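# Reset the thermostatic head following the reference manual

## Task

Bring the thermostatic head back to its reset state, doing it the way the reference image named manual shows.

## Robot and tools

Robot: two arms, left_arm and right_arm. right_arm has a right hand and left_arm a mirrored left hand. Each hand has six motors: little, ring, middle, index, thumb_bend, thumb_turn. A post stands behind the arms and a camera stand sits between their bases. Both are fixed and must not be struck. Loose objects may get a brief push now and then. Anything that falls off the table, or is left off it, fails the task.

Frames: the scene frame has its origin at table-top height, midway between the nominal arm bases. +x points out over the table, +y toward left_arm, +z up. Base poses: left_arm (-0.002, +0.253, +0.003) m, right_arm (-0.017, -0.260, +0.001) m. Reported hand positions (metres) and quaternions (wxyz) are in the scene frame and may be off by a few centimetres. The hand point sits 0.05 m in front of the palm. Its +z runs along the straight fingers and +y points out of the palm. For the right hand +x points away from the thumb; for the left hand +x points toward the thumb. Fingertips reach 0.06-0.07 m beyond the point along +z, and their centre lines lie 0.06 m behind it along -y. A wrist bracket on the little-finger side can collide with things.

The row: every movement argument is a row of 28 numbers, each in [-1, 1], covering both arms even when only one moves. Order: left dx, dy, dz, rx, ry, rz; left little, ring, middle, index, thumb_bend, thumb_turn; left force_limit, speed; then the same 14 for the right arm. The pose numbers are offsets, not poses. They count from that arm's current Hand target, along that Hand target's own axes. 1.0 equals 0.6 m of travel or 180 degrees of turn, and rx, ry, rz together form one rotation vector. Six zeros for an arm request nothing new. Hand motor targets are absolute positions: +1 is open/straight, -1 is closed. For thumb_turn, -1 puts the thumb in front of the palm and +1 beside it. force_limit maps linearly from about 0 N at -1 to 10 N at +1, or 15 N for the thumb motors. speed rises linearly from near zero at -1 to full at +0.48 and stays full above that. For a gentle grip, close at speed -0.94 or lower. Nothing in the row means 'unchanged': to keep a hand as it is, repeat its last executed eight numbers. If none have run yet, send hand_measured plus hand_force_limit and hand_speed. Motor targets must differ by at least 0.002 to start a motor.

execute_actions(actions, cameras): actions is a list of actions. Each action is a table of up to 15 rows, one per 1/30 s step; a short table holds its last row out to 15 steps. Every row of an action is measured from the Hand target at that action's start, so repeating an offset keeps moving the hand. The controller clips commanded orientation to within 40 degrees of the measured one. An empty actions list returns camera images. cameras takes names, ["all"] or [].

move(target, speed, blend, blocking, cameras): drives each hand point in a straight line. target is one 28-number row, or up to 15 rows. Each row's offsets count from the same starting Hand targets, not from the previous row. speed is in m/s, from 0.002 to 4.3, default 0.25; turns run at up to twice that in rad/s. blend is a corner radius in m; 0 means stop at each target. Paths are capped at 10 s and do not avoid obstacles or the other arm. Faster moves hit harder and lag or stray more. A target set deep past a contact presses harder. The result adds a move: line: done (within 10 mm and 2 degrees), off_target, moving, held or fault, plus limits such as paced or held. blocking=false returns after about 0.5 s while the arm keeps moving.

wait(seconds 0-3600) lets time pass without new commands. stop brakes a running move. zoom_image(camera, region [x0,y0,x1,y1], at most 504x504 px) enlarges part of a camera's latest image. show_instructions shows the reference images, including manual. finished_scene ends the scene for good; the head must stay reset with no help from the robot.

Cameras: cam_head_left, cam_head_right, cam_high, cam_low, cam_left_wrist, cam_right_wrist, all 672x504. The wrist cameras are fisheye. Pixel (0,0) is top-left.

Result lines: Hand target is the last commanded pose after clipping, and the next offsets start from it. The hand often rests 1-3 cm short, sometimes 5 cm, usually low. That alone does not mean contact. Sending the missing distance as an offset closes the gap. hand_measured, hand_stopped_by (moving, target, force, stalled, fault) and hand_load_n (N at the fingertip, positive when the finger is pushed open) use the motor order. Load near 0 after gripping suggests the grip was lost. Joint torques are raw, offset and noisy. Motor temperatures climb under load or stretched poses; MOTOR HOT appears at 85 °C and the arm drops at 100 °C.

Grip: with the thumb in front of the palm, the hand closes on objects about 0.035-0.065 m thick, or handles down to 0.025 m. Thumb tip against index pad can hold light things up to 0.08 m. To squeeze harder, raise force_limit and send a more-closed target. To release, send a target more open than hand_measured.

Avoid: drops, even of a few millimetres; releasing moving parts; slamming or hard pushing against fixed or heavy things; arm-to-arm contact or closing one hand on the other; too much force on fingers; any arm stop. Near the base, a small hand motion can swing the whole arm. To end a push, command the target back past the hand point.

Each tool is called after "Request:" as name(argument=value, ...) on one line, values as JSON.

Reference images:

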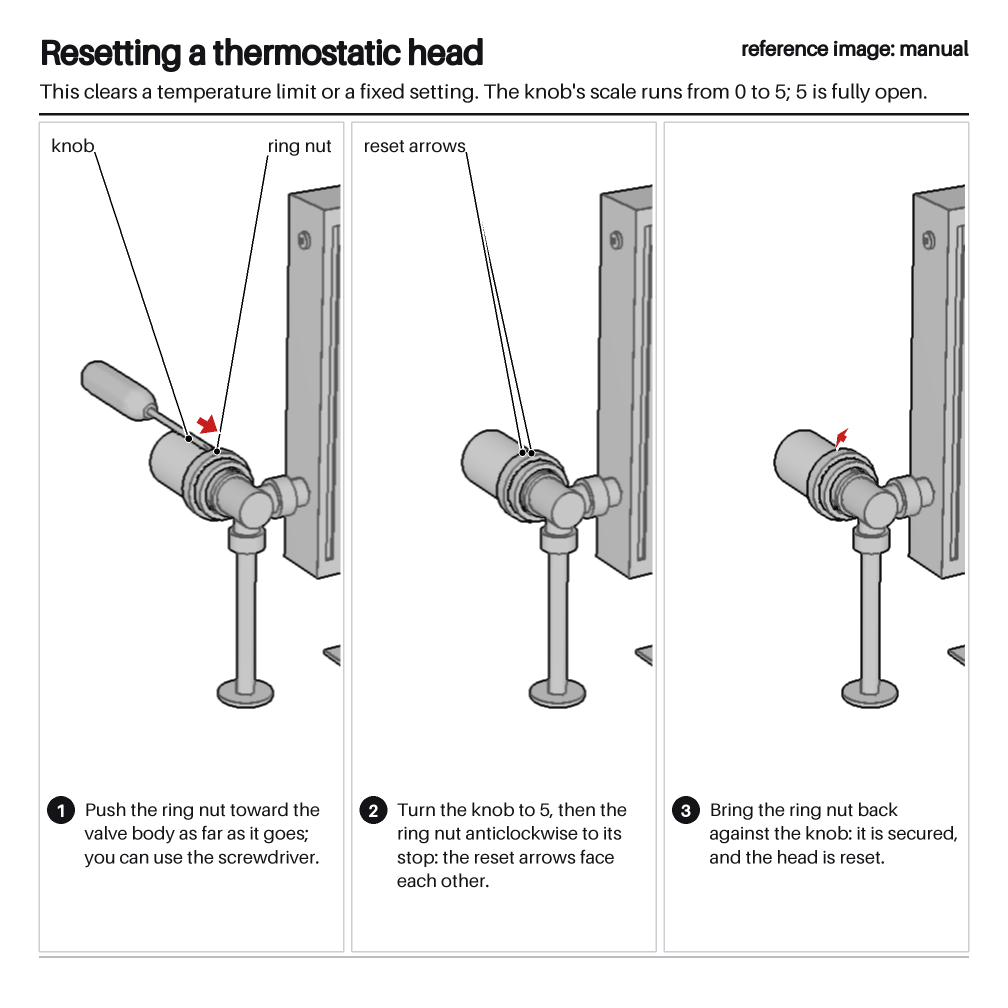

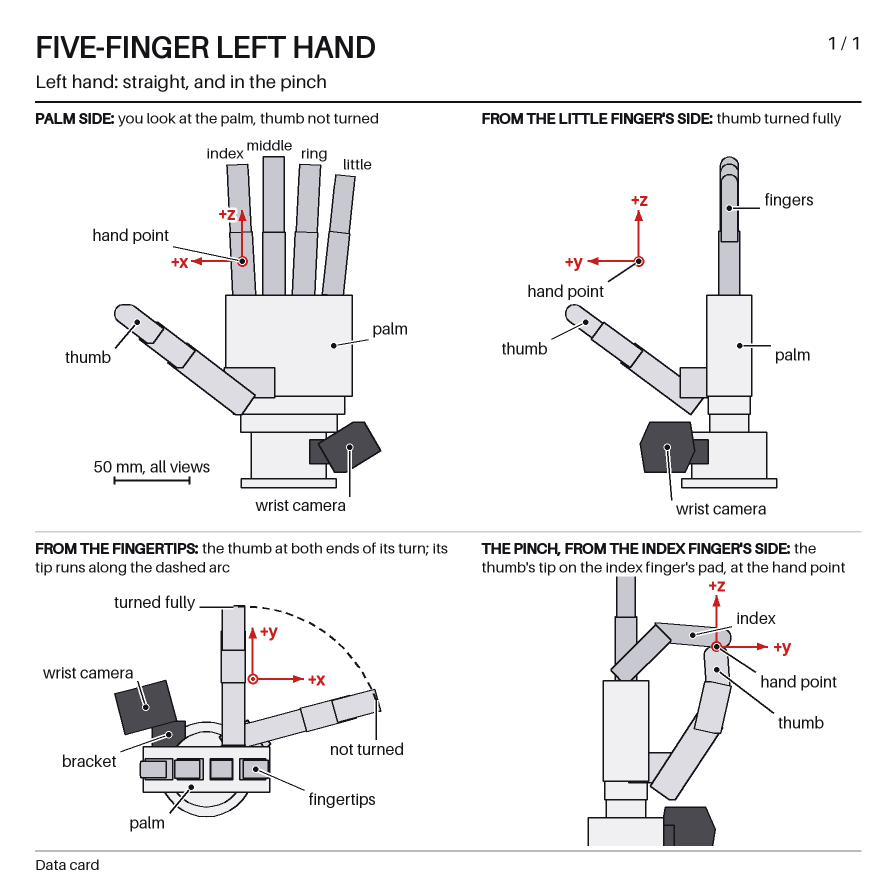

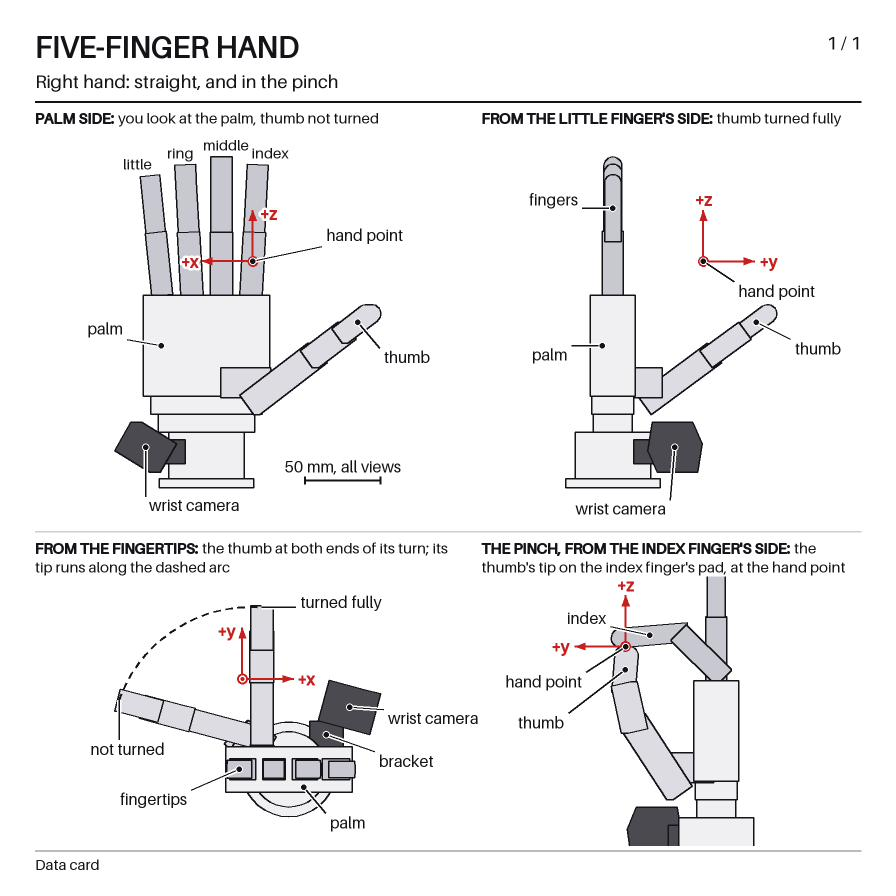

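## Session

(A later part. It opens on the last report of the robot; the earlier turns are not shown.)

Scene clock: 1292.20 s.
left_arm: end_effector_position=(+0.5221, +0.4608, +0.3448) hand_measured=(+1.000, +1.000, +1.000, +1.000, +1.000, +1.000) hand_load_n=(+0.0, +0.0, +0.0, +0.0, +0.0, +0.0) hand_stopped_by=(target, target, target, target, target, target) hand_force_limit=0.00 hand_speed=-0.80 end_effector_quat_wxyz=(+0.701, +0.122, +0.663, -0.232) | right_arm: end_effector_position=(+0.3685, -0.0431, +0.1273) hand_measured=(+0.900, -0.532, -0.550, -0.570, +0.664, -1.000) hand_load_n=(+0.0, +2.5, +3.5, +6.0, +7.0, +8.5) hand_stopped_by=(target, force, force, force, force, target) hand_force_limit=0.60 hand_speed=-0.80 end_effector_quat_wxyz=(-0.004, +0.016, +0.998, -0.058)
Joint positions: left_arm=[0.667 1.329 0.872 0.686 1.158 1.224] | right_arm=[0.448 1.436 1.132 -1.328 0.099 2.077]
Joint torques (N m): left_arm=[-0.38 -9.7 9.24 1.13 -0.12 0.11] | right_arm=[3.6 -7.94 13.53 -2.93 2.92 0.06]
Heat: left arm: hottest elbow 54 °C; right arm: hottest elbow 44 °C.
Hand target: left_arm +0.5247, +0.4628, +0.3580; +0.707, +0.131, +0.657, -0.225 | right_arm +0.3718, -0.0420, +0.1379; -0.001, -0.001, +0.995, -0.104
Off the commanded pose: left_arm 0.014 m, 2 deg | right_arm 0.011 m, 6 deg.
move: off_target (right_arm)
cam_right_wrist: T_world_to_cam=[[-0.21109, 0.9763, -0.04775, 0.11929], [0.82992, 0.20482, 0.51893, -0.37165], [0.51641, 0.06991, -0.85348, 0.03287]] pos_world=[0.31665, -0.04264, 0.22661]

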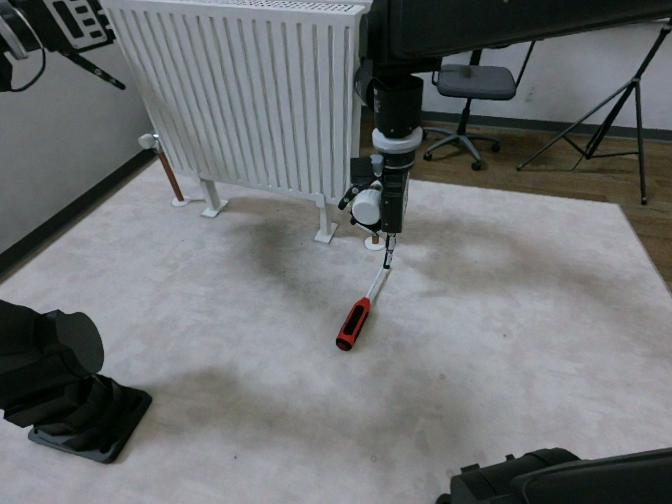

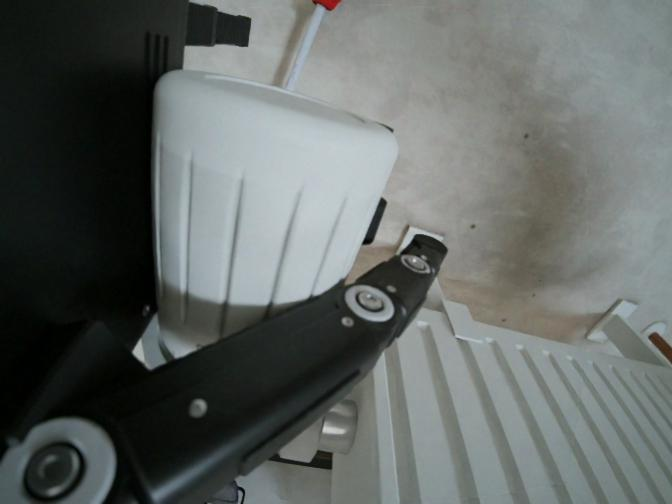

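Request:
wait(seconds=0.1, cameras=["cam_high","cam_head_right","cam_head_left"])

Request:
zoom_image(camera="cam_high", region=[220, 220, 400, 400])

Request:
zoom_image(camera="cam_head_left", region=[300, 120, 480, 300])

Scene clock: 1313.17 s.
left_arm: end_effector_position=(+0.5221, +0.4608, +0.3448) hand_measured=(+1.000, +1.000, +1.000, +1.000, +1.000, +1.000) hand_load_n=(-0.5, +0.0, +0.0, +0.0, +0.0, +0.0) hand_stopped_by=(target, target, target, target, target, target) hand_force_limit=0.00 hand_speed=-0.80 end_effector_quat_wxyz=(+0.701, +0.122, +0.663, -0.232) | right_arm: end_effector_position=(+0.3685, -0.0431, +0.1273) hand_measured=(+0.900, -0.532, -0.550, -0.570, +0.664, -1.000) hand_load_n=(+0.0, +2.0, +3.0, +6.0, +6.5, +8.5) hand_stopped_by=(target, force, force, force, force, target) hand_force_limit=0.60 hand_speed=-0.80 end_effector_quat_wxyz=(-0.004, +0.016, +0.998, -0.058)
Joint positions: left_arm=[0.667 1.329 0.872 0.686 1.158 1.224] | right_arm=[0.448 1.436 1.132 -1.328 0.099 2.077]
Joint torques (N m): left_arm=[-0.32 -9.64 9.22 1.07 -0.11 0.1] | right_arm=[3.6 -7.94 13.59 -2.93 2.94 0.06]
Motor temperatures (°C): left_arm=[27 32 54 26 29 27] | right_arm=[26 29 45 26 39 27]
Heat: left arm: hottest elbow 54 °C; right arm: hottest elbow 45 °C.
Hand target: left_arm +0.5247, +0.4628, +0.3580; +0.707, +0.131, +0.657, -0.225 | right_arm +0.3718, -0.0420, +0.1379; -0.001, -0.001, +0.995, -0.104
Off the commanded pose: left_arm 0.014 m, 2 deg | right_arm 0.011 m, 6 deg.
wait: 0.10 s; at rest from the start
Images, in order (width x height): cam_head_left 672x504, cam_head_right 672x504, cam_high 672x504.

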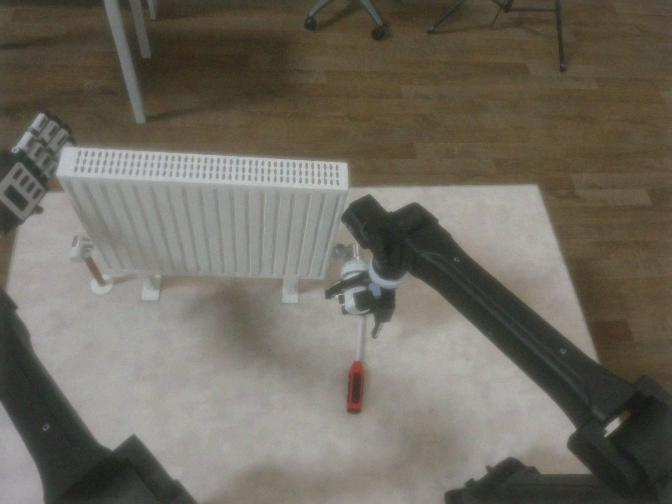

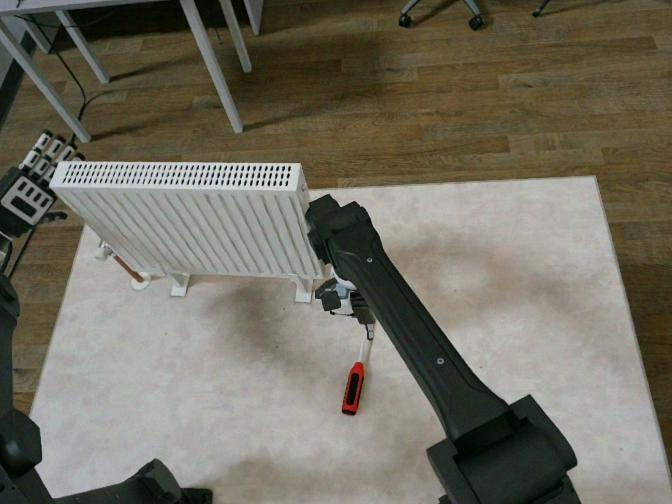

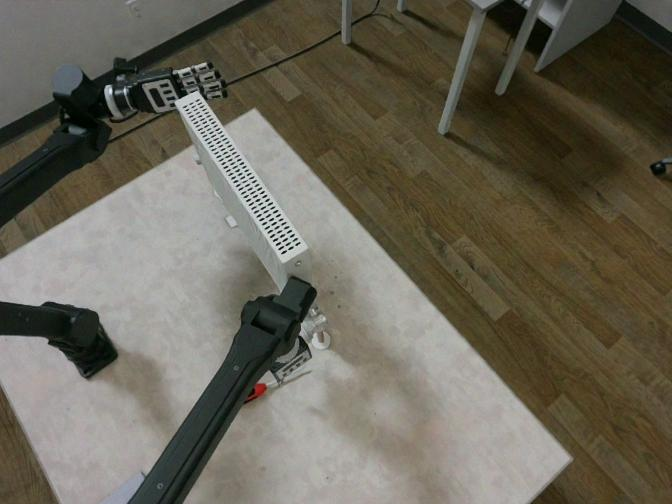

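Scaled by 2.800 from the camera's image (finer frame: 960x720).

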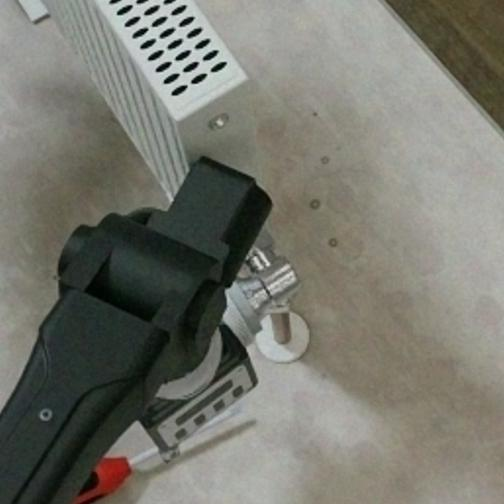

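Scaled by 2.800 from the camera's image (finer frame: 960x720).

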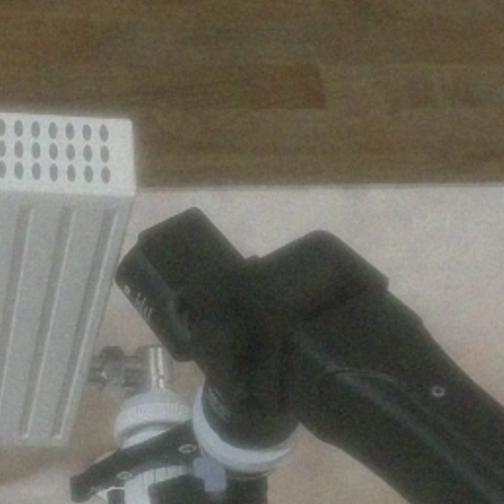

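Request:
move(target=[[0,0,0,0,0,0,1,1,1,1,1,1,0,-0.8,0,0,0,0,0,0,0.9,0.7,0.7,0.7,1,-1,0.6,-0.4],[0,0,0,0,0,0,1,1,1,1,1,1,0,-0.8,0.005,-0.011,-0.0262,-0.0278,0,0,0.9,0.7,0.7,0.7,1,-1,0.6,-0.4]], cameras=["cam_low","cam_right_wrist"], speed=0.06)

Request:
zoom_image(camera="cam_right_wrist", region=[150, 60, 400, 360])

Scene clock: 1366.73 s.
left_arm: end_effector_position=(+0.5221, +0.4608, +0.3448) hand_measured=(+1.000, +1.000, +1.000, +1.000, +1.000, +1.000) hand_load_n=(+0.0, +0.0, +0.0, +0.0, +0.0, +0.0) hand_stopped_by=(target, target, target, target, target, target) hand_force_limit=0.00 hand_speed=-0.80 end_effector_quat_wxyz=(+0.701, +0.122, +0.663, -0.232) | right_arm: end_effector_position=(+0.3611, -0.0478, +0.1417) hand_measured=(+0.900, +0.700, +0.700, +0.700, +1.000, -1.000) hand_load_n=(+0.0, +0.0, +0.0, +0.0, +0.0, +0.0) hand_stopped_by=(target, target, target, target, target, target) hand_force_limit=0.60 hand_speed=-0.40 end_effector_quat_wxyz=(-0.012, +0.001, +0.998, -0.068)
Joint positions: left_arm=[0.667 1.329 0.872 0.686 1.158 1.224] | right_arm=[0.447 1.421 1.158 -1.392 0.11 2.049]
Joint torques (N m): left_arm=[-0.32 -9.93 9.24 1.1 -0.13 0.11] | right_arm=[0.15 -10.34 10.88 -0.38 0.02 -0.11]
Motor temperatures (°C): left_arm=[27 32 54 26 29 27] | right_arm=[26 28 47 26 47 27]
Heat: left arm: hottest elbow 54 °C; right arm: hottest elbow 47 °C.
Hand target: left_arm +0.5247, +0.4628, +0.3580; +0.707, +0.131, +0.657, -0.225 | right_arm +0.3690, -0.0452, +0.1546; -0.001, +0.000, +0.998, -0.061
Off the commanded pose: left_arm 0.014 m, 2 deg | right_arm 0.015 m, 2 deg.
move: off_target (right_arm)
cam_right_wrist: T_world_to_cam=[[-0.23976, 0.96879, -0.06292, 0.13525], [0.83296, 0.23857, 0.49926, -0.36872], [0.49869, 0.06729, -0.86416, 0.05702]] pos_world=[0.31112, -0.0469, 0.24187]

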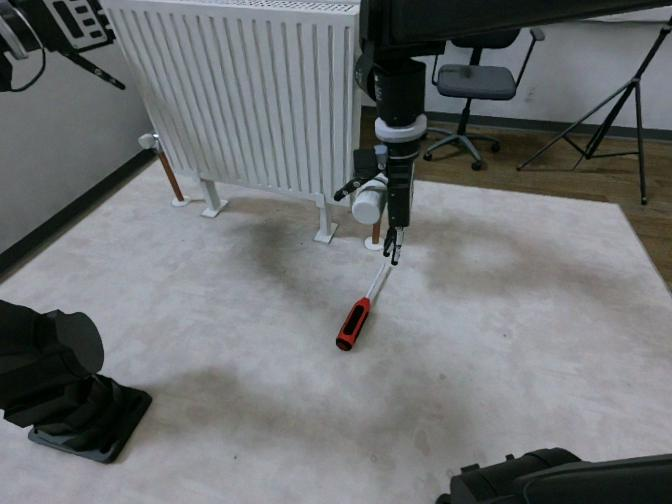

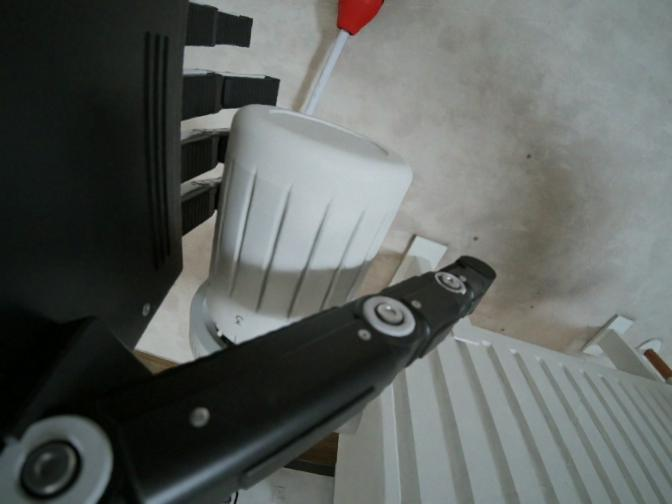

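Scaled by 1.680 from the camera's image (finer frame: 960x720).

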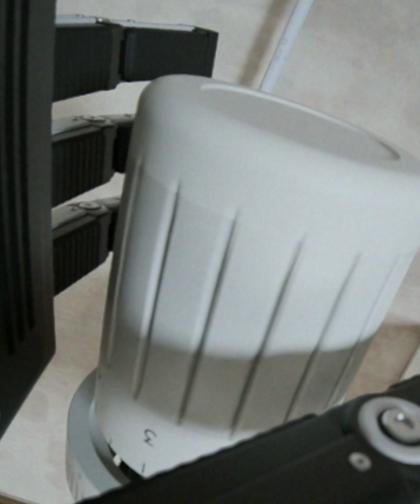

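Request:
move(target=[[0,0,0,0,0,0,1,1,1,1,1,1,0,-0.8,-0.0117,0.0143,-0.0283,-0.2056,0,0,0.9,0.7,0.7,0.7,1,-1,0.6,-0.4],[0,0,0,0,0,0,1,1,1,1,1,1,0,-0.8,-0.0117,0.014,-0.0592,-0.4556,0,0,0.9,0.7,0.7,0.7,1,-1,0.6,-0.4]], blend=[0.005,0], cameras=["cam_low","cam_right_wrist"], speed=0.12)

Request:
zoom_image(camera="cam_right_wrist", region=[150, 60, 400, 360])

Request:
zoom_image(camera="cam_low", region=[330, 150, 440, 260])

Scene clock: 1406.63 s.
left_arm: end_effector_position=(+0.5221, +0.4608, +0.3448) hand_measured=(+1.000, +1.000, +1.000, +1.000, +1.000, +1.000) hand_load_n=(+0.0, +0.0, +0.0, +0.0, +0.0, +0.0) hand_stopped_by=(target, target, target, target, target, target) hand_force_limit=0.00 hand_speed=-0.80 end_effector_quat_wxyz=(+0.701, +0.122, +0.663, -0.232) | right_arm: end_effector_position=(+0.3708, -0.0341, +0.1860) hand_measured=(+0.900, +0.700, +0.700, +0.700, +1.000, -1.000) hand_load_n=(+0.0, +0.0, +0.0, +0.5, +0.0, +0.0) hand_stopped_by=(target, target, target, target, target, target) hand_force_limit=0.60 hand_speed=-0.40 end_effector_quat_wxyz=(-0.008, +0.006, +0.795, +0.606)
Joint positions: left_arm=[0.667 1.329 0.872 0.686 1.158 1.224] | right_arm=[0.04 1.503 0.751 -0.612 -1.296 1.806]
Joint torques (N m): left_arm=[-0.44 -9.76 9.21 1.06 -0.13 0.12] | right_arm=[0.73 -8.47 7.91 1.22 -0.97 0.1]
Motor temperatures (°C): left_arm=[27 32 55 26 29 27] | right_arm=[26 29 42 26 35 27]
Heat: left arm: hottest elbow 55 °C; right arm: hottest elbow 42 °C.
Hand target: left_arm +0.5247, +0.4628, +0.3580; +0.707, +0.131, +0.657, -0.225 | right_arm +0.3761, -0.0326, +0.1889; -0.001, +0.000, +0.793, +0.609
Off the commanded pose: left_arm 0.014 m, 2 deg | right_arm 0.006 m, 1 deg.
move: done
cam_right_wrist: T_world_to_cam=[[-0.22282, 0.19551, 0.95505, -0.09491], [0.82645, -0.48172, 0.29143, -0.38571], [0.51704, 0.85424, -0.05424, -0.04103]] pos_world=[0.31884, -0.1322, 0.20083]

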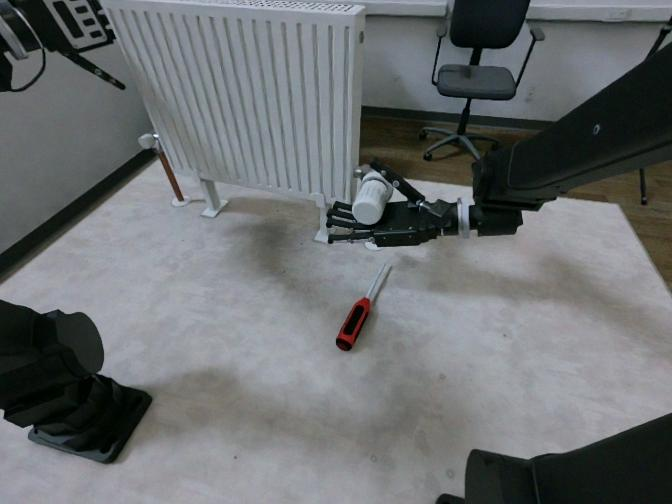

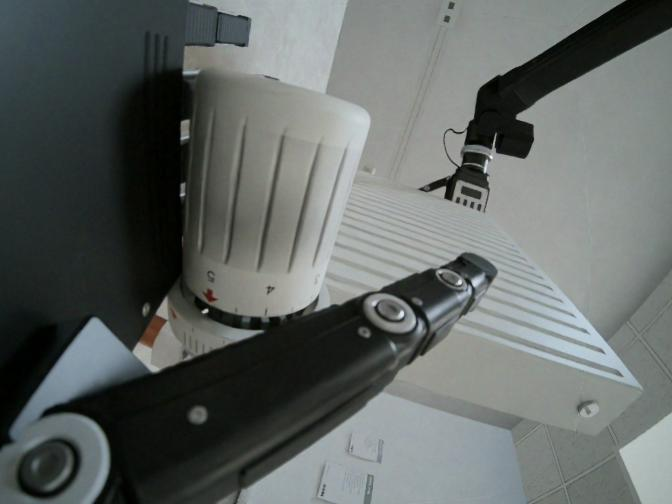

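Scaled by 1.680 from the camera's image (finer frame: 960x720).

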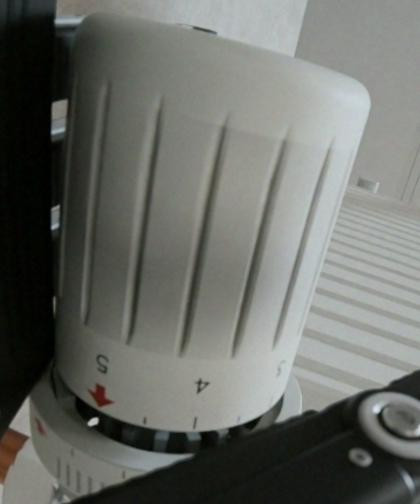

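Scaled by 4.582 from the camera's image (finer frame: 960x720).

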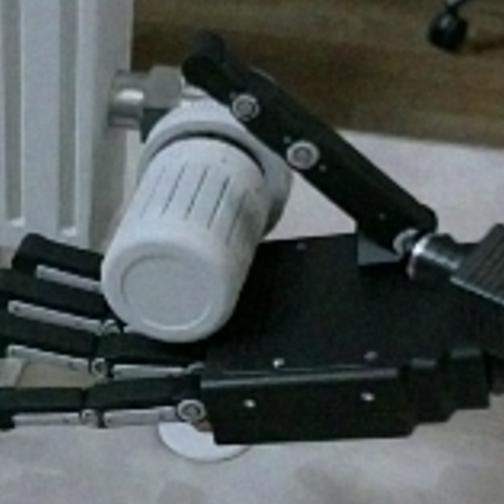

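Request:
move(target=[[0,0,0,0,0,0,1,1,1,1,1,1,0,-0.8,0,0,0.0375,0,0,0,0.9,0.7,0.7,0.7,1,-1,0.6,-0.4],[0,0,0,0,0,0,1,1,1,1,1,1,0,-0.8,0,0,0.0375,0,0,0,0.9,-1,-1,-1,1,-1,0.4,-0.75]], cameras=["cam_low","cam_right_wrist"], speed=0.05)

Request:
zoom_image(camera="cam_low", region=[330, 150, 440, 260])

Scene clock: 1438.23 s.
left_arm: end_effector_position=(+0.5221, +0.4608, +0.3448) hand_measured=(+1.000, +1.000, +1.000, +1.000, +1.000, +1.000) hand_load_n=(+0.0, +0.0, +0.0, +0.0, +0.0, +0.0) hand_stopped_by=(target, target, target, target, target, target) hand_force_limit=0.00 hand_speed=-0.80 end_effector_quat_wxyz=(+0.701, +0.122, +0.663, -0.232) | right_arm: end_effector_position=(+0.3711, -0.0110, +0.1772) hand_measured=(+0.900, -0.566, -0.634, -0.678, +1.000, -1.000) hand_load_n=(+0.0, +0.0, +4.0, +10.0, +0.0, +0.0) hand_stopped_by=(target, force, force, force, target, target) hand_force_limit=0.40 hand_speed=-0.75 end_effector_quat_wxyz=(-0.017, +0.015, +0.795, +0.606)
Joint positions: left_arm=[0.667 1.329 0.872 0.686 1.158 1.224] | right_arm=[0.105 1.503 0.704 -0.365 -1.279 2.041]
Joint torques (N m): left_arm=[-0.79 -9.58 9.28 1.06 -0.12 0.11] | right_arm=[0.67 -8.76 8.02 1.36 -0.77 -0.17]
Motor temperatures (°C): left_arm=[27 32 55 26 29 27] | right_arm=[26 29 41 26 33 27]
Heat: left arm: hottest elbow 55 °C; right arm: hottest elbow 41 °C.
Hand target: left_arm +0.5247, +0.4628, +0.3580; +0.707, +0.131, +0.657, -0.225 | right_arm +0.3760, -0.0109, +0.1831; -0.001, +0.000, +0.793, +0.609
Off the commanded pose: left_arm 0.014 m, 2 deg | right_arm 0.008 m, 3 deg.
move: off_target (right_arm)
cam_right_wrist: T_world_to_cam=[[-0.19846, 0.19476, 0.96056, -0.10109], [0.832, -0.48456, 0.27015, -0.37057], [0.51806, 0.8528, -0.06588, -0.05965]] pos_world=[0.31916, -0.10901, 0.19329]

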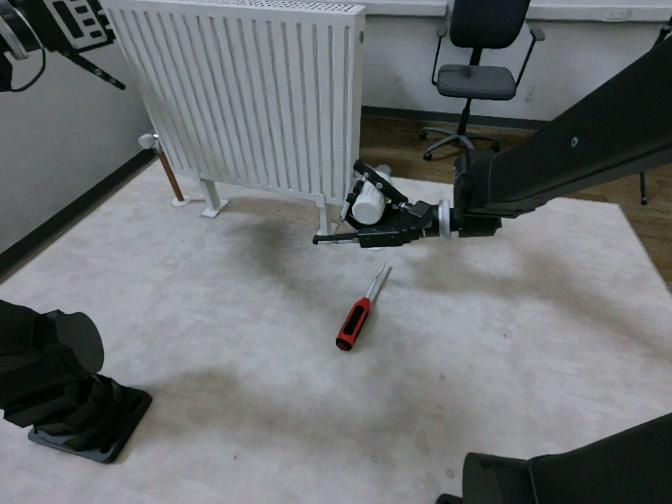

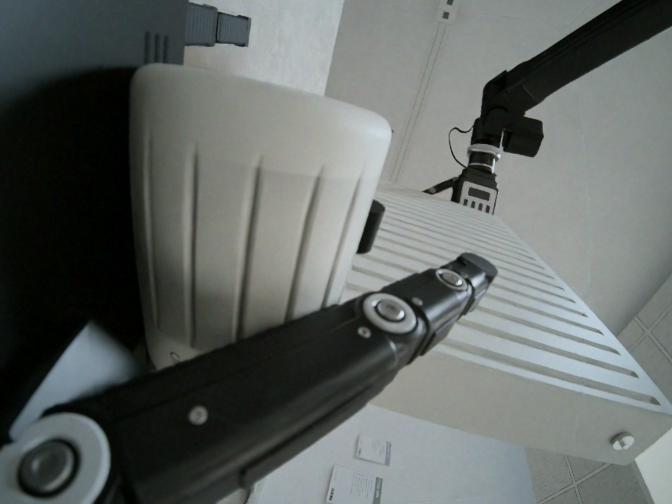

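Scaled by 4.582 from the camera's image (finer frame: 960x720).

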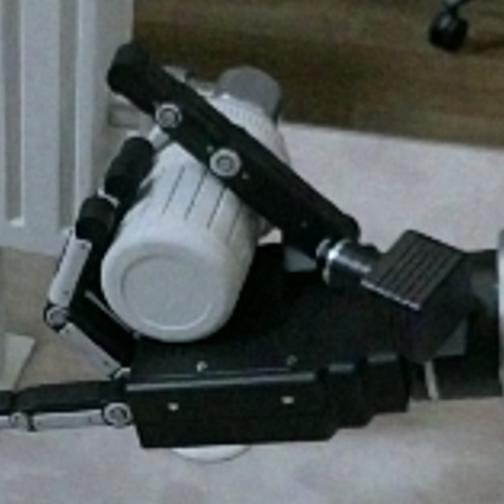

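Request:
move(target=[[0,0,0,0,0,0,1,1,1,1,1,1,0,-0.8,0,0,0,0,0,0,0.9,-0.95,-0.95,-0.95,-0.3,-1,0.6,-0.75]], cameras=["cam_right_wrist"], speed=0.05)

Scene clock: 1448.63 s.
left_arm: end_effector_position=(+0.5221, +0.4608, +0.3448) hand_measured=(+1.000, +1.000, +1.000, +1.000, +1.000, +1.000) hand_load_n=(+0.0, +0.0, +0.0, +0.0, +0.0, +0.0) hand_stopped_by=(target, target, target, target, target, target) hand_force_limit=0.00 hand_speed=-0.80 end_effector_quat_wxyz=(+0.701, +0.122, +0.663, -0.232) | right_arm: end_effector_position=(+0.3711, -0.0103, +0.1770) hand_measured=(+0.900, -0.630, -0.652, -0.678, +0.890, -1.000) hand_load_n=(+0.0, +9.5, +6.5, +6.5, +13.0, +0.0) hand_stopped_by=(target, force, force, force, force, target) hand_force_limit=0.60 hand_speed=-0.75 end_effector_quat_wxyz=(-0.018, +0.015, +0.795, +0.606)
Joint positions: left_arm=[0.667 1.329 0.872 0.686 1.158 1.224] | right_arm=[0.107 1.503 0.704 -0.362 -1.278 2.045]
Joint torques (N m): left_arm=[-0.5 -9.93 9.28 1.06 -0.12 0.11] | right_arm=[0.26 -8.76 8.02 1.37 -0.82 -0.2]
Motor temperatures (°C): left_arm=[27 32 55 26 29 27] | right_arm=[26 29 40 26 33 27]
Heat: left arm: hottest elbow 55 °C; right arm: hottest elbow 40 °C.
Hand target: left_arm +0.5247, +0.4628, +0.3580; +0.707, +0.131, +0.657, -0.225 | right_arm +0.3760, -0.0108, +0.1831; -0.001, +0.000, +0.793, +0.609
Off the commanded pose: left_arm 0.014 m, 2 deg | right_arm 0.008 m, 3 deg.
move: done
cam_right_wrist: T_world_to_cam=[[-0.19734, 0.19582, 0.96058, -0.10138], [0.83244, -0.48406, 0.26969, -0.37024], [0.51779, 0.85284, -0.06748, -0.05999]] pos_world=[0.31926, -0.10821, 0.19318]

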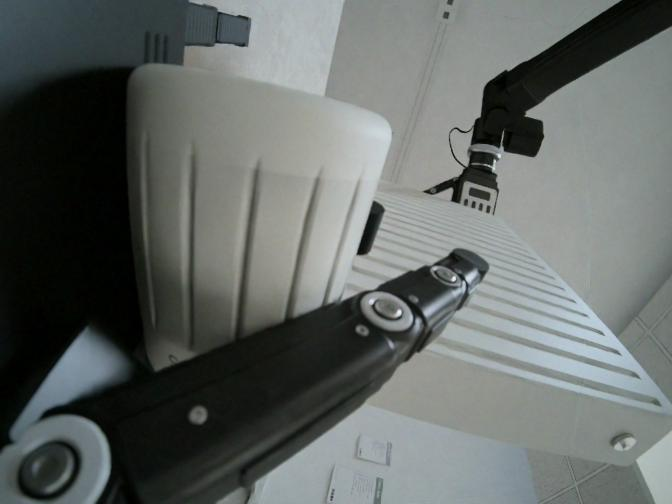

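Request:
move(target=[[0,0,0,0,0,0,1,1,1,1,1,1,0,-0.8,0.005,-0.0263,0.0102,0.1389,0,0,0.9,-0.95,-0.95,-0.95,-0.3,-1,0.6,-0.75],[0,0,0,0,0,0,1,1,1,1,1,1,0,-0.8,0.0067,-0.054,0.0033,0.2778,0,0,0.9,-0.95,-0.95,-0.95,-0.3,-1,0.6,-0.75]], blend=[0.005,0], cameras=["cam_low","cam_right_wrist"], speed=0.1)

Request:
zoom_image(camera="cam_low", region=[330, 150, 440, 260])

Scene clock: 1479.07 s.
left_arm: end_effector_position=(+0.5221, +0.4608, +0.3448) hand_measured=(+1.000, +1.000, +1.000, +1.000, +1.000, +1.000) hand_load_n=(+0.0, +0.0, +0.0, +0.0, +0.0, +0.0) hand_stopped_by=(target, target, target, target, target, target) hand_force_limit=0.00 hand_speed=-0.80 end_effector_quat_wxyz=(+0.701, +0.122, +0.663, -0.232) | right_arm: end_effector_position=(+0.3703, -0.0199, +0.1362) hand_measured=(+0.900, -0.630, -0.652, -0.678, +0.890, -1.000) hand_load_n=(+0.0, +5.5, +5.0, +8.0, +12.0, +5.5) hand_stopped_by=(target, force, force, force, force, target) hand_force_limit=0.60 hand_speed=-0.75 end_effector_quat_wxyz=(-0.021, +0.036, +0.974, +0.222)
Joint positions: left_arm=[0.667 1.329 0.872 0.686 1.158 1.224] | right_arm=[0.259 1.375 0.955 -1.043 -0.438 1.952]
Joint torques (N m): left_arm=[-0.56 -9.64 9.26 1.11 -0.12 0.1] | right_arm=[1.2 -10.29 10.81 -0.51 0.37 -0.73]
Motor temperatures (°C): left_arm=[26 32 55 26 29 27] | right_arm=[26 29 39 26 32 27]
Heat: left arm: hottest elbow 55 °C; right arm: hottest elbow 39 °C.
Hand target: left_arm +0.5247, +0.4628, +0.3580; +0.707, +0.131, +0.657, -0.225 | right_arm +0.3719, -0.0174, +0.1513; -0.001, +0.000, +0.976, +0.217
Off the commanded pose: left_arm 0.014 m, 2 deg | right_arm 0.015 m, 5 deg.
move: off_target (right_arm)
cam_right_wrist: T_world_to_cam=[[-0.16336, 0.85689, 0.48893, 0.00428], [0.8438, -0.13544, 0.51929, -0.39445], [0.5112, 0.49738, -0.70092, 0.02749]] pos_world=[0.31948, -0.07077, 0.22201]

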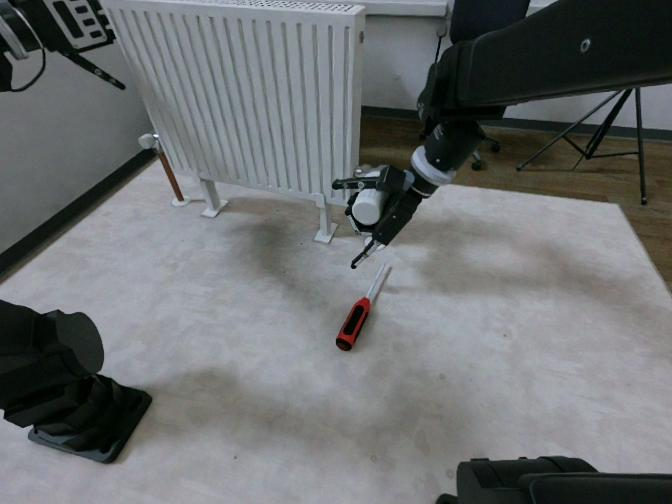

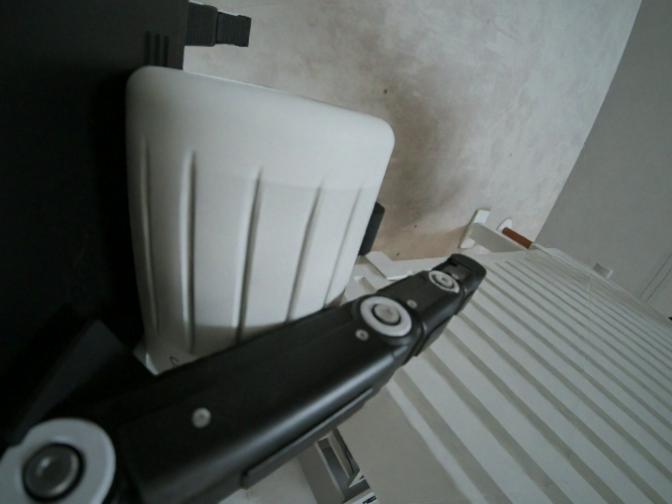

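Scaled by 4.582 from the camera's image (finer frame: 960x720).

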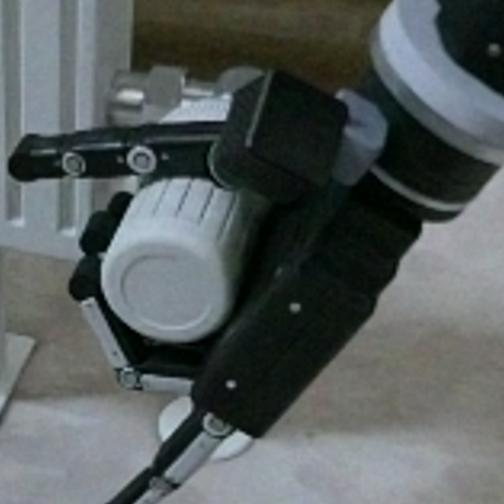

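Request:
move(target=[[0,0,0,0,0,0,1,1,1,1,1,1,0,-0.8,0,-0.0178,0.005,0.0722,0,0,0.9,-0.95,-0.95,-0.95,-0.3,-1,0.6,-0.75],[0,0,0,0,0,0,1,1,1,1,1,1,0,-0.8,0,-0.0367,0.0072,0.15,0,0,0.9,-0.95,-0.95,-0.95,-0.3,-1,0.6,-0.75]], blend=[0.005,0], cameras=["cam_low","cam_right_wrist","cam_head_left"], speed=0.1)

Request:
zoom_image(camera="cam_right_wrist", region=[100, 250, 300, 400])

Scene clock: 1498.50 s.
left_arm: end_effector_position=(+0.5221, +0.4608, +0.3448) hand_measured=(+1.000, +1.000, +1.000, +1.000, +1.000, +1.000) hand_load_n=(+0.0, +0.0, +0.0, +0.0, +0.0, +0.0) hand_stopped_by=(target, target, target, target, target, target) hand_force_limit=0.00 hand_speed=-0.80 end_effector_quat_wxyz=(+0.701, +0.122, +0.663, -0.232) | right_arm: end_effector_position=(+0.3689, -0.0385, +0.1235) hand_measured=(+0.900, -0.630, -0.652, -0.678, +0.890, -1.000) hand_load_n=(+0.0, +1.5, +4.5, +11.0, +11.5, +14.5) hand_stopped_by=(target, force, force, force, force, target) hand_force_limit=0.60 hand_speed=-0.75 end_effector_quat_wxyz=(-0.011, +0.033, +0.999, -0.008)
Joint positions: left_arm=[0.667 1.329 0.872 0.686 1.158 1.224] | right_arm=[0.415 1.422 1.095 -1.27 0.005 2.076]
Joint torques (N m): left_arm=[-0.5 -9.88 9.22 1.06 -0.11 0.11] | right_arm=[1.2 -9.93 11.67 -1.31 0.92 -0.67]
Motor temperatures (°C): left_arm=[26 32 55 26 29 27] | right_arm=[26 29 40 26 31 27]
Heat: left arm: hottest elbow 55 °C; right arm: hottest elbow 40 °C.
Hand target: left_arm +0.5247, +0.4628, +0.3580; +0.707, +0.131, +0.657, -0.225 | right_arm +0.3719, -0.0354, +0.1381; -0.001, -0.001, +1.000, -0.017
Off the commanded pose: left_arm 0.014 m, 2 deg | right_arm 0.015 m, 4 deg.
move: off_target (right_arm)
cam_right_wrist: T_world_to_cam=[[-0.1767, 0.98289, 0.05192, 0.09], [0.84078, 0.12331, 0.52714, -0.37914], [0.51172, 0.1368, -0.84819, 0.03264]] pos_world=[0.31797, -0.04617, 0.22287]
Images, in order (width x height): cam_head_left 672x504, cam_low 672x504, cam_right_wrist 672x504.

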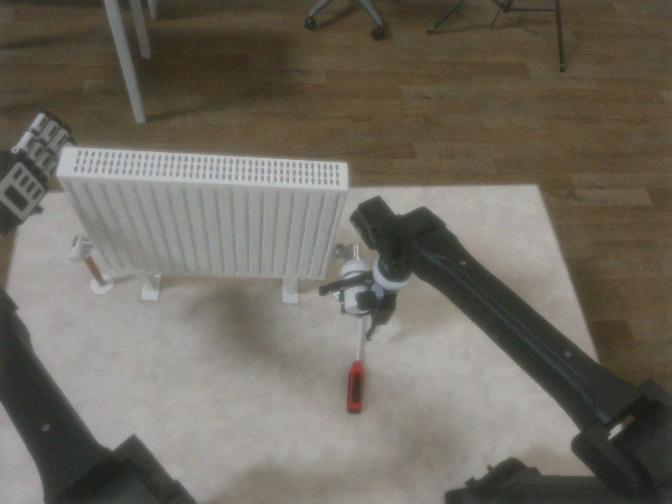

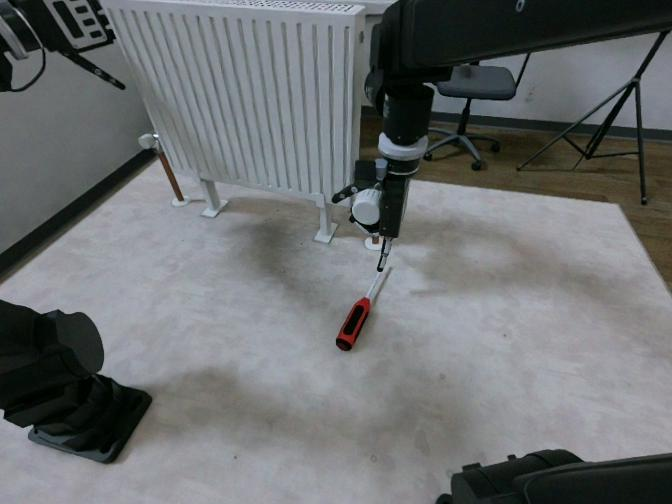

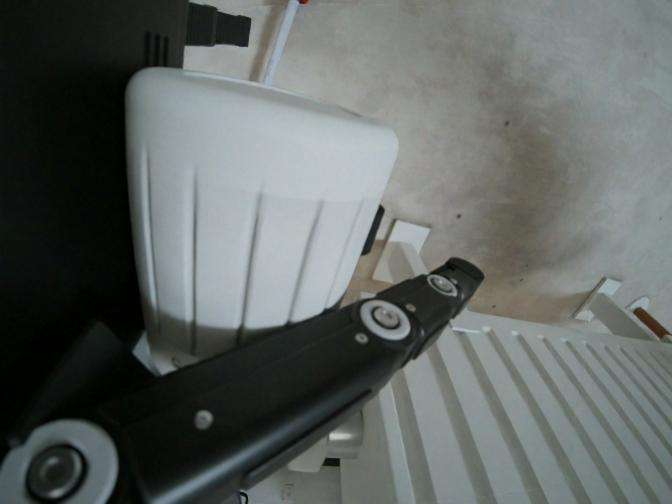

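Scaled by 2.520 from the camera's image (finer frame: 960x720).

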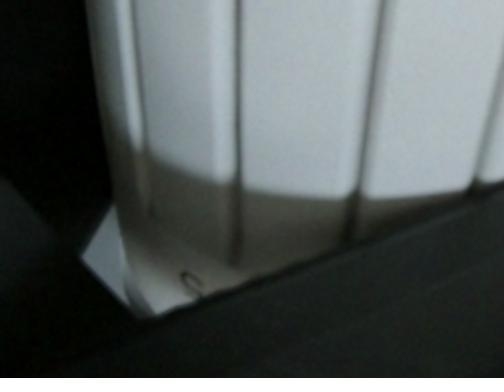

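Request:
move(target=[[0,0,0,0,0,0,1,1,1,1,1,1,0,-0.8,0,0,0,0,0,0,0.9,0.7,0.7,0.7,1,-1,0.6,-0.5],[0,0,0,0,0,0,1,1,1,1,1,1,0,-0.8,-0.0033,-0.0152,-0.0403,0,0,0,0.9,0.7,0.7,0.7,1,-1,0.6,-0.4],[0,0,0,0,0,0,1,1,1,1,1,1,0,-0.8,-0.0033,0.0022,-0.0587,-0.2056,0,0,0.9,0.7,0.7,0.7,1,-1,0.6,-0.4],[0,0,0,0,0,0,1,1,1,1,1,1,0,-0.8,-0.0033,0.0057,-0.0775,-0.3444,0,0,0.9,0.7,0.7,0.7,1,-1,0.6,-0.4]], blend=[0,0.003,0.005,0], cameras=["cam_low","cam_right_wrist"], speed=0.1)

Request:
zoom_image(camera="cam_right_wrist", region=[150, 60, 400, 360])

Scene clock: 1526.30 s.
left_arm: end_effector_position=(+0.5221, +0.4608, +0.3448) hand_measured=(+1.000, +1.000, +1.000, +1.000, +1.000, +1.000) hand_load_n=(+0.0, +0.0, +0.0, +0.0, +0.0, +0.0) hand_stopped_by=(target, target, target, target, target, target) hand_force_limit=0.00 hand_speed=-0.80 end_effector_quat_wxyz=(+0.701, +0.122, +0.663, -0.232) | right_arm: end_effector_position=(+0.3745, -0.0394, +0.1903) hand_measured=(+0.900, +0.700, +0.700, +0.700, +1.000, -1.000) hand_load_n=(+0.0, +0.0, +0.0, +0.0, +0.0, +0.0) hand_stopped_by=(target, target, target, target, target, target) hand_force_limit=0.60 hand_speed=-0.40 end_effector_quat_wxyz=(+0.001, +0.016, +0.869, +0.495)
Joint positions: left_arm=[0.667 1.329 0.872 0.686 1.158 1.224] | right_arm=[0.044 1.398 0.832 -0.859 -1.029 1.759]
Joint torques (N m): left_arm=[-0.56 -9.76 9.25 1.1 -0.13 0.09] | right_arm=[2.26 -6.18 8.17 1.25 -1.11 -0.19]
Motor temperatures (°C): left_arm=[26 32 55 26 29 27] | right_arm=[26 29 41 26 31 27]
Heat: left arm: hottest elbow 55 °C; right arm: hottest elbow 41 °C.
Hand target: left_arm +0.5247, +0.4628, +0.3580; +0.707, +0.131, +0.657, -0.225 | right_arm +0.3740, -0.0304, +0.1845; -0.001, +0.000, +0.866, +0.500
Off the commanded pose: left_arm 0.014 m, 2 deg | right_arm 0.011 m, 2 deg.
move: off_target (right_arm); blend cut to 0 m at target 2; target 2's new numbers were sent with right_arm's hand 0.019 m and 2 deg from that target
cam_right_wrist: T_world_to_cam=[[-0.21629, 0.44567, 0.86867, -0.0733], [0.8147, -0.40792, 0.41214, -0.40827], [0.53803, 0.79685, -0.27486, -0.00629]] pos_world=[0.32015, -0.12887, 0.2302]

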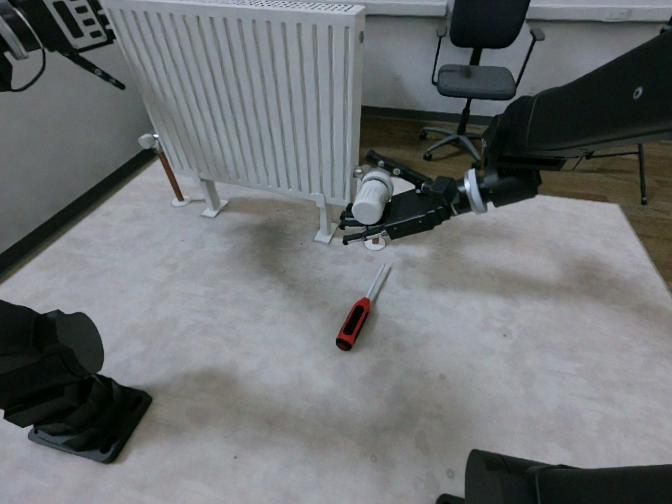

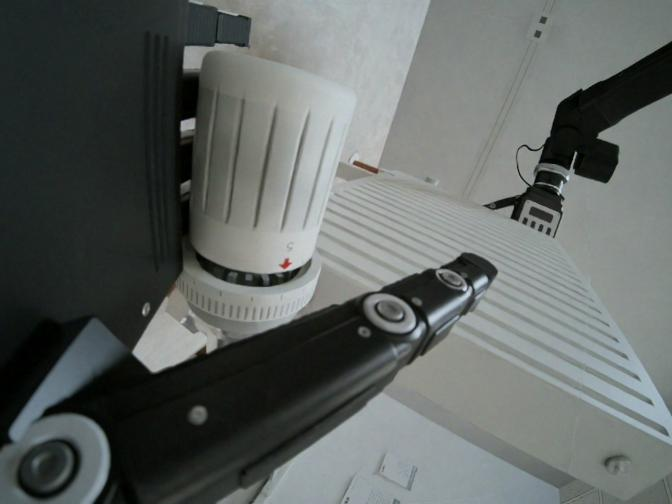

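Scaled by 1.680 from the camera's image (finer frame: 960x720).

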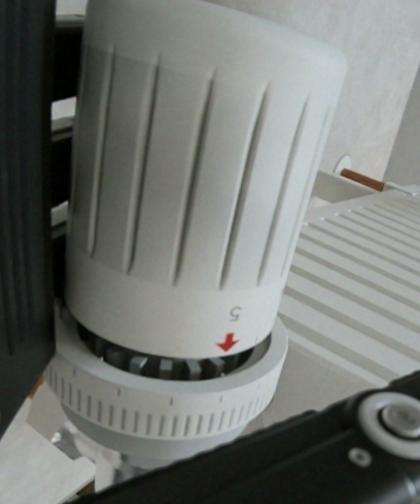

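Request:
move(target=[[0,0,0,0,0,0,1,1,1,1,1,1,0,-0.8,0.0017,-0.0148,0.046,0.0833,0,0,0.9,0.7,0.7,0.7,1,-1,0.6,-0.4]], cameras=[], speed=0.08)

Scene clock: 1547.20 s.
left_arm: end_effector_position=(+0.5221, +0.4608, +0.3448) hand_measured=(+1.000, +1.000, +1.000, +1.000, +1.000, +1.000) hand_load_n=(+0.0, +0.0, +0.0, +0.0, +0.0, +0.0) hand_stopped_by=(target, target, target, target, target, target) hand_force_limit=0.00 hand_speed=-0.80 end_effector_quat_wxyz=(+0.701, +0.122, +0.663, -0.232) | right_arm: end_effector_position=(+0.3658, -0.0176, +0.1503) hand_measured=(+0.900, +0.700, +0.700, +0.700, +1.000, -1.000) hand_load_n=(+0.0, +0.0, +0.0, +0.0, +0.0, +0.0) hand_stopped_by=(target, target, target, target, target, target) hand_force_limit=0.60 hand_speed=-0.40 end_effector_quat_wxyz=(-0.008, +0.006, +0.923, +0.384)
Joint positions: left_arm=[0.667 1.329 0.872 0.686 1.158 1.224] | right_arm=[0.152 1.389 0.845 -0.867 -0.776 1.825]
Joint torques (N m): left_arm=[-0.56 -9.76 9.24 1.11 -0.12 0.11] | right_arm=[1.96 -8.94 10.8 -0.2 -0.32 0.13]
Motor temperatures (°C): left_arm=[26 32 55 26 29 27] | right_arm=[26 29 40 26 32 27]
Heat: left arm: hottest elbow 55 °C; right arm: hottest elbow 40 °C.
Hand target: left_arm +0.5247, +0.4628, +0.3580; +0.707, +0.131, +0.657, -0.225 | right_arm +0.3729, -0.0109, +0.1630; -0.001, +0.000, +0.924, +0.383
Off the commanded pose: left_arm 0.014 m, 2 deg | right_arm 0.016 m, 1 deg.
move: off_target (right_arm)

Request:
move(target=[[0,0,0,0,0,0,1,1,1,1,1,1,0,-0.8,0,0.008,0,0,0,0,0.9,-1,-1,-1,1,-1,0.4,-0.75],[0,0,0,0,0,0,1,1,1,1,1,1,0,-0.8,0,0.008,0,0,0,0,0.9,-0.95,-0.95,-0.95,-0.3,-1,0.6,-0.75]], cameras=["cam_low","cam_right_wrist"], speed=0.08)

Scene clock: 1557.23 s.
left_arm: end_effector_position=(+0.5221, +0.4608, +0.3448) hand_measured=(+1.000, +1.000, +1.000, +1.000, +1.000, +1.000) hand_load_n=(+0.0, +0.0, +0.0, +0.0, +0.0, -0.5) hand_stopped_by=(target, target, target, target, target, target) hand_force_limit=0.00 hand_speed=-0.80 end_effector_quat_wxyz=(+0.701, +0.122, +0.663, -0.232) | right_arm: end_effector_position=(+0.3644, -0.0108, +0.1508) hand_measured=(+0.900, -0.630, -0.650, -0.680, +0.938, -1.000) hand_load_n=(+0.0, +11.5, +9.0, +8.5, +12.5, +0.0) hand_stopped_by=(target, force, force, force, force, target) hand_force_limit=0.60 hand_speed=-0.75 end_effector_quat_wxyz=(-0.017, +0.013, +0.924, +0.382)
Joint positions: left_arm=[0.667 1.329 0.872 0.686 1.158 1.224] | right_arm=[0.173 1.387 0.848 -0.868 -0.77 1.863]
Joint torques (N m): left_arm=[-0.56 -9.64 9.22 1.09 -0.14 0.1] | right_arm=[1.08 -9.05 10.86 -0.21 -0.42 -0.15]
Motor temperatures (°C): left_arm=[26 32 55 26 29 27] | right_arm=[26 29 40 26 32 27]
Heat: left arm: hottest elbow 55 °C; right arm: hottest elbow 40 °C.
Hand target: left_arm +0.5247, +0.4628, +0.3580; +0.707, +0.131, +0.657, -0.225 | right_arm +0.3729, -0.0075, +0.1663; -0.001, +0.000, +0.924, +0.383
Off the commanded pose: left_arm 0.014 m, 2 deg | right_arm 0.018 m, 2 deg.
move: off_target (right_arm); target 2's new numbers were sent with right_arm's hand 0.018 m and 2 deg from that target
cam_right_wrist: T_world_to_cam=[[-0.2043, 0.64352, 0.73766, -0.03648], [0.83671, -0.27635, 0.47282, -0.38775], [0.50812, 0.7138, -0.48198, 0.00675]] pos_world=[0.31355, -0.0885, 0.2135]

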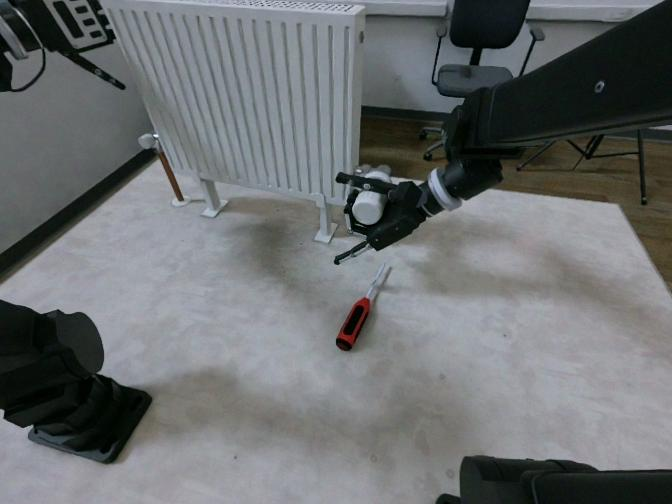

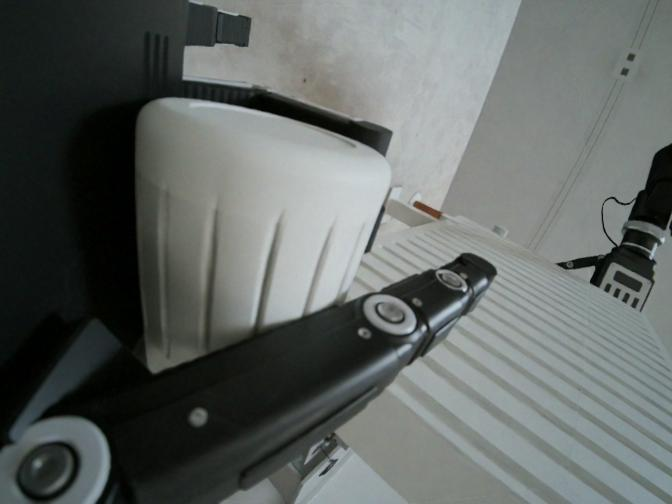

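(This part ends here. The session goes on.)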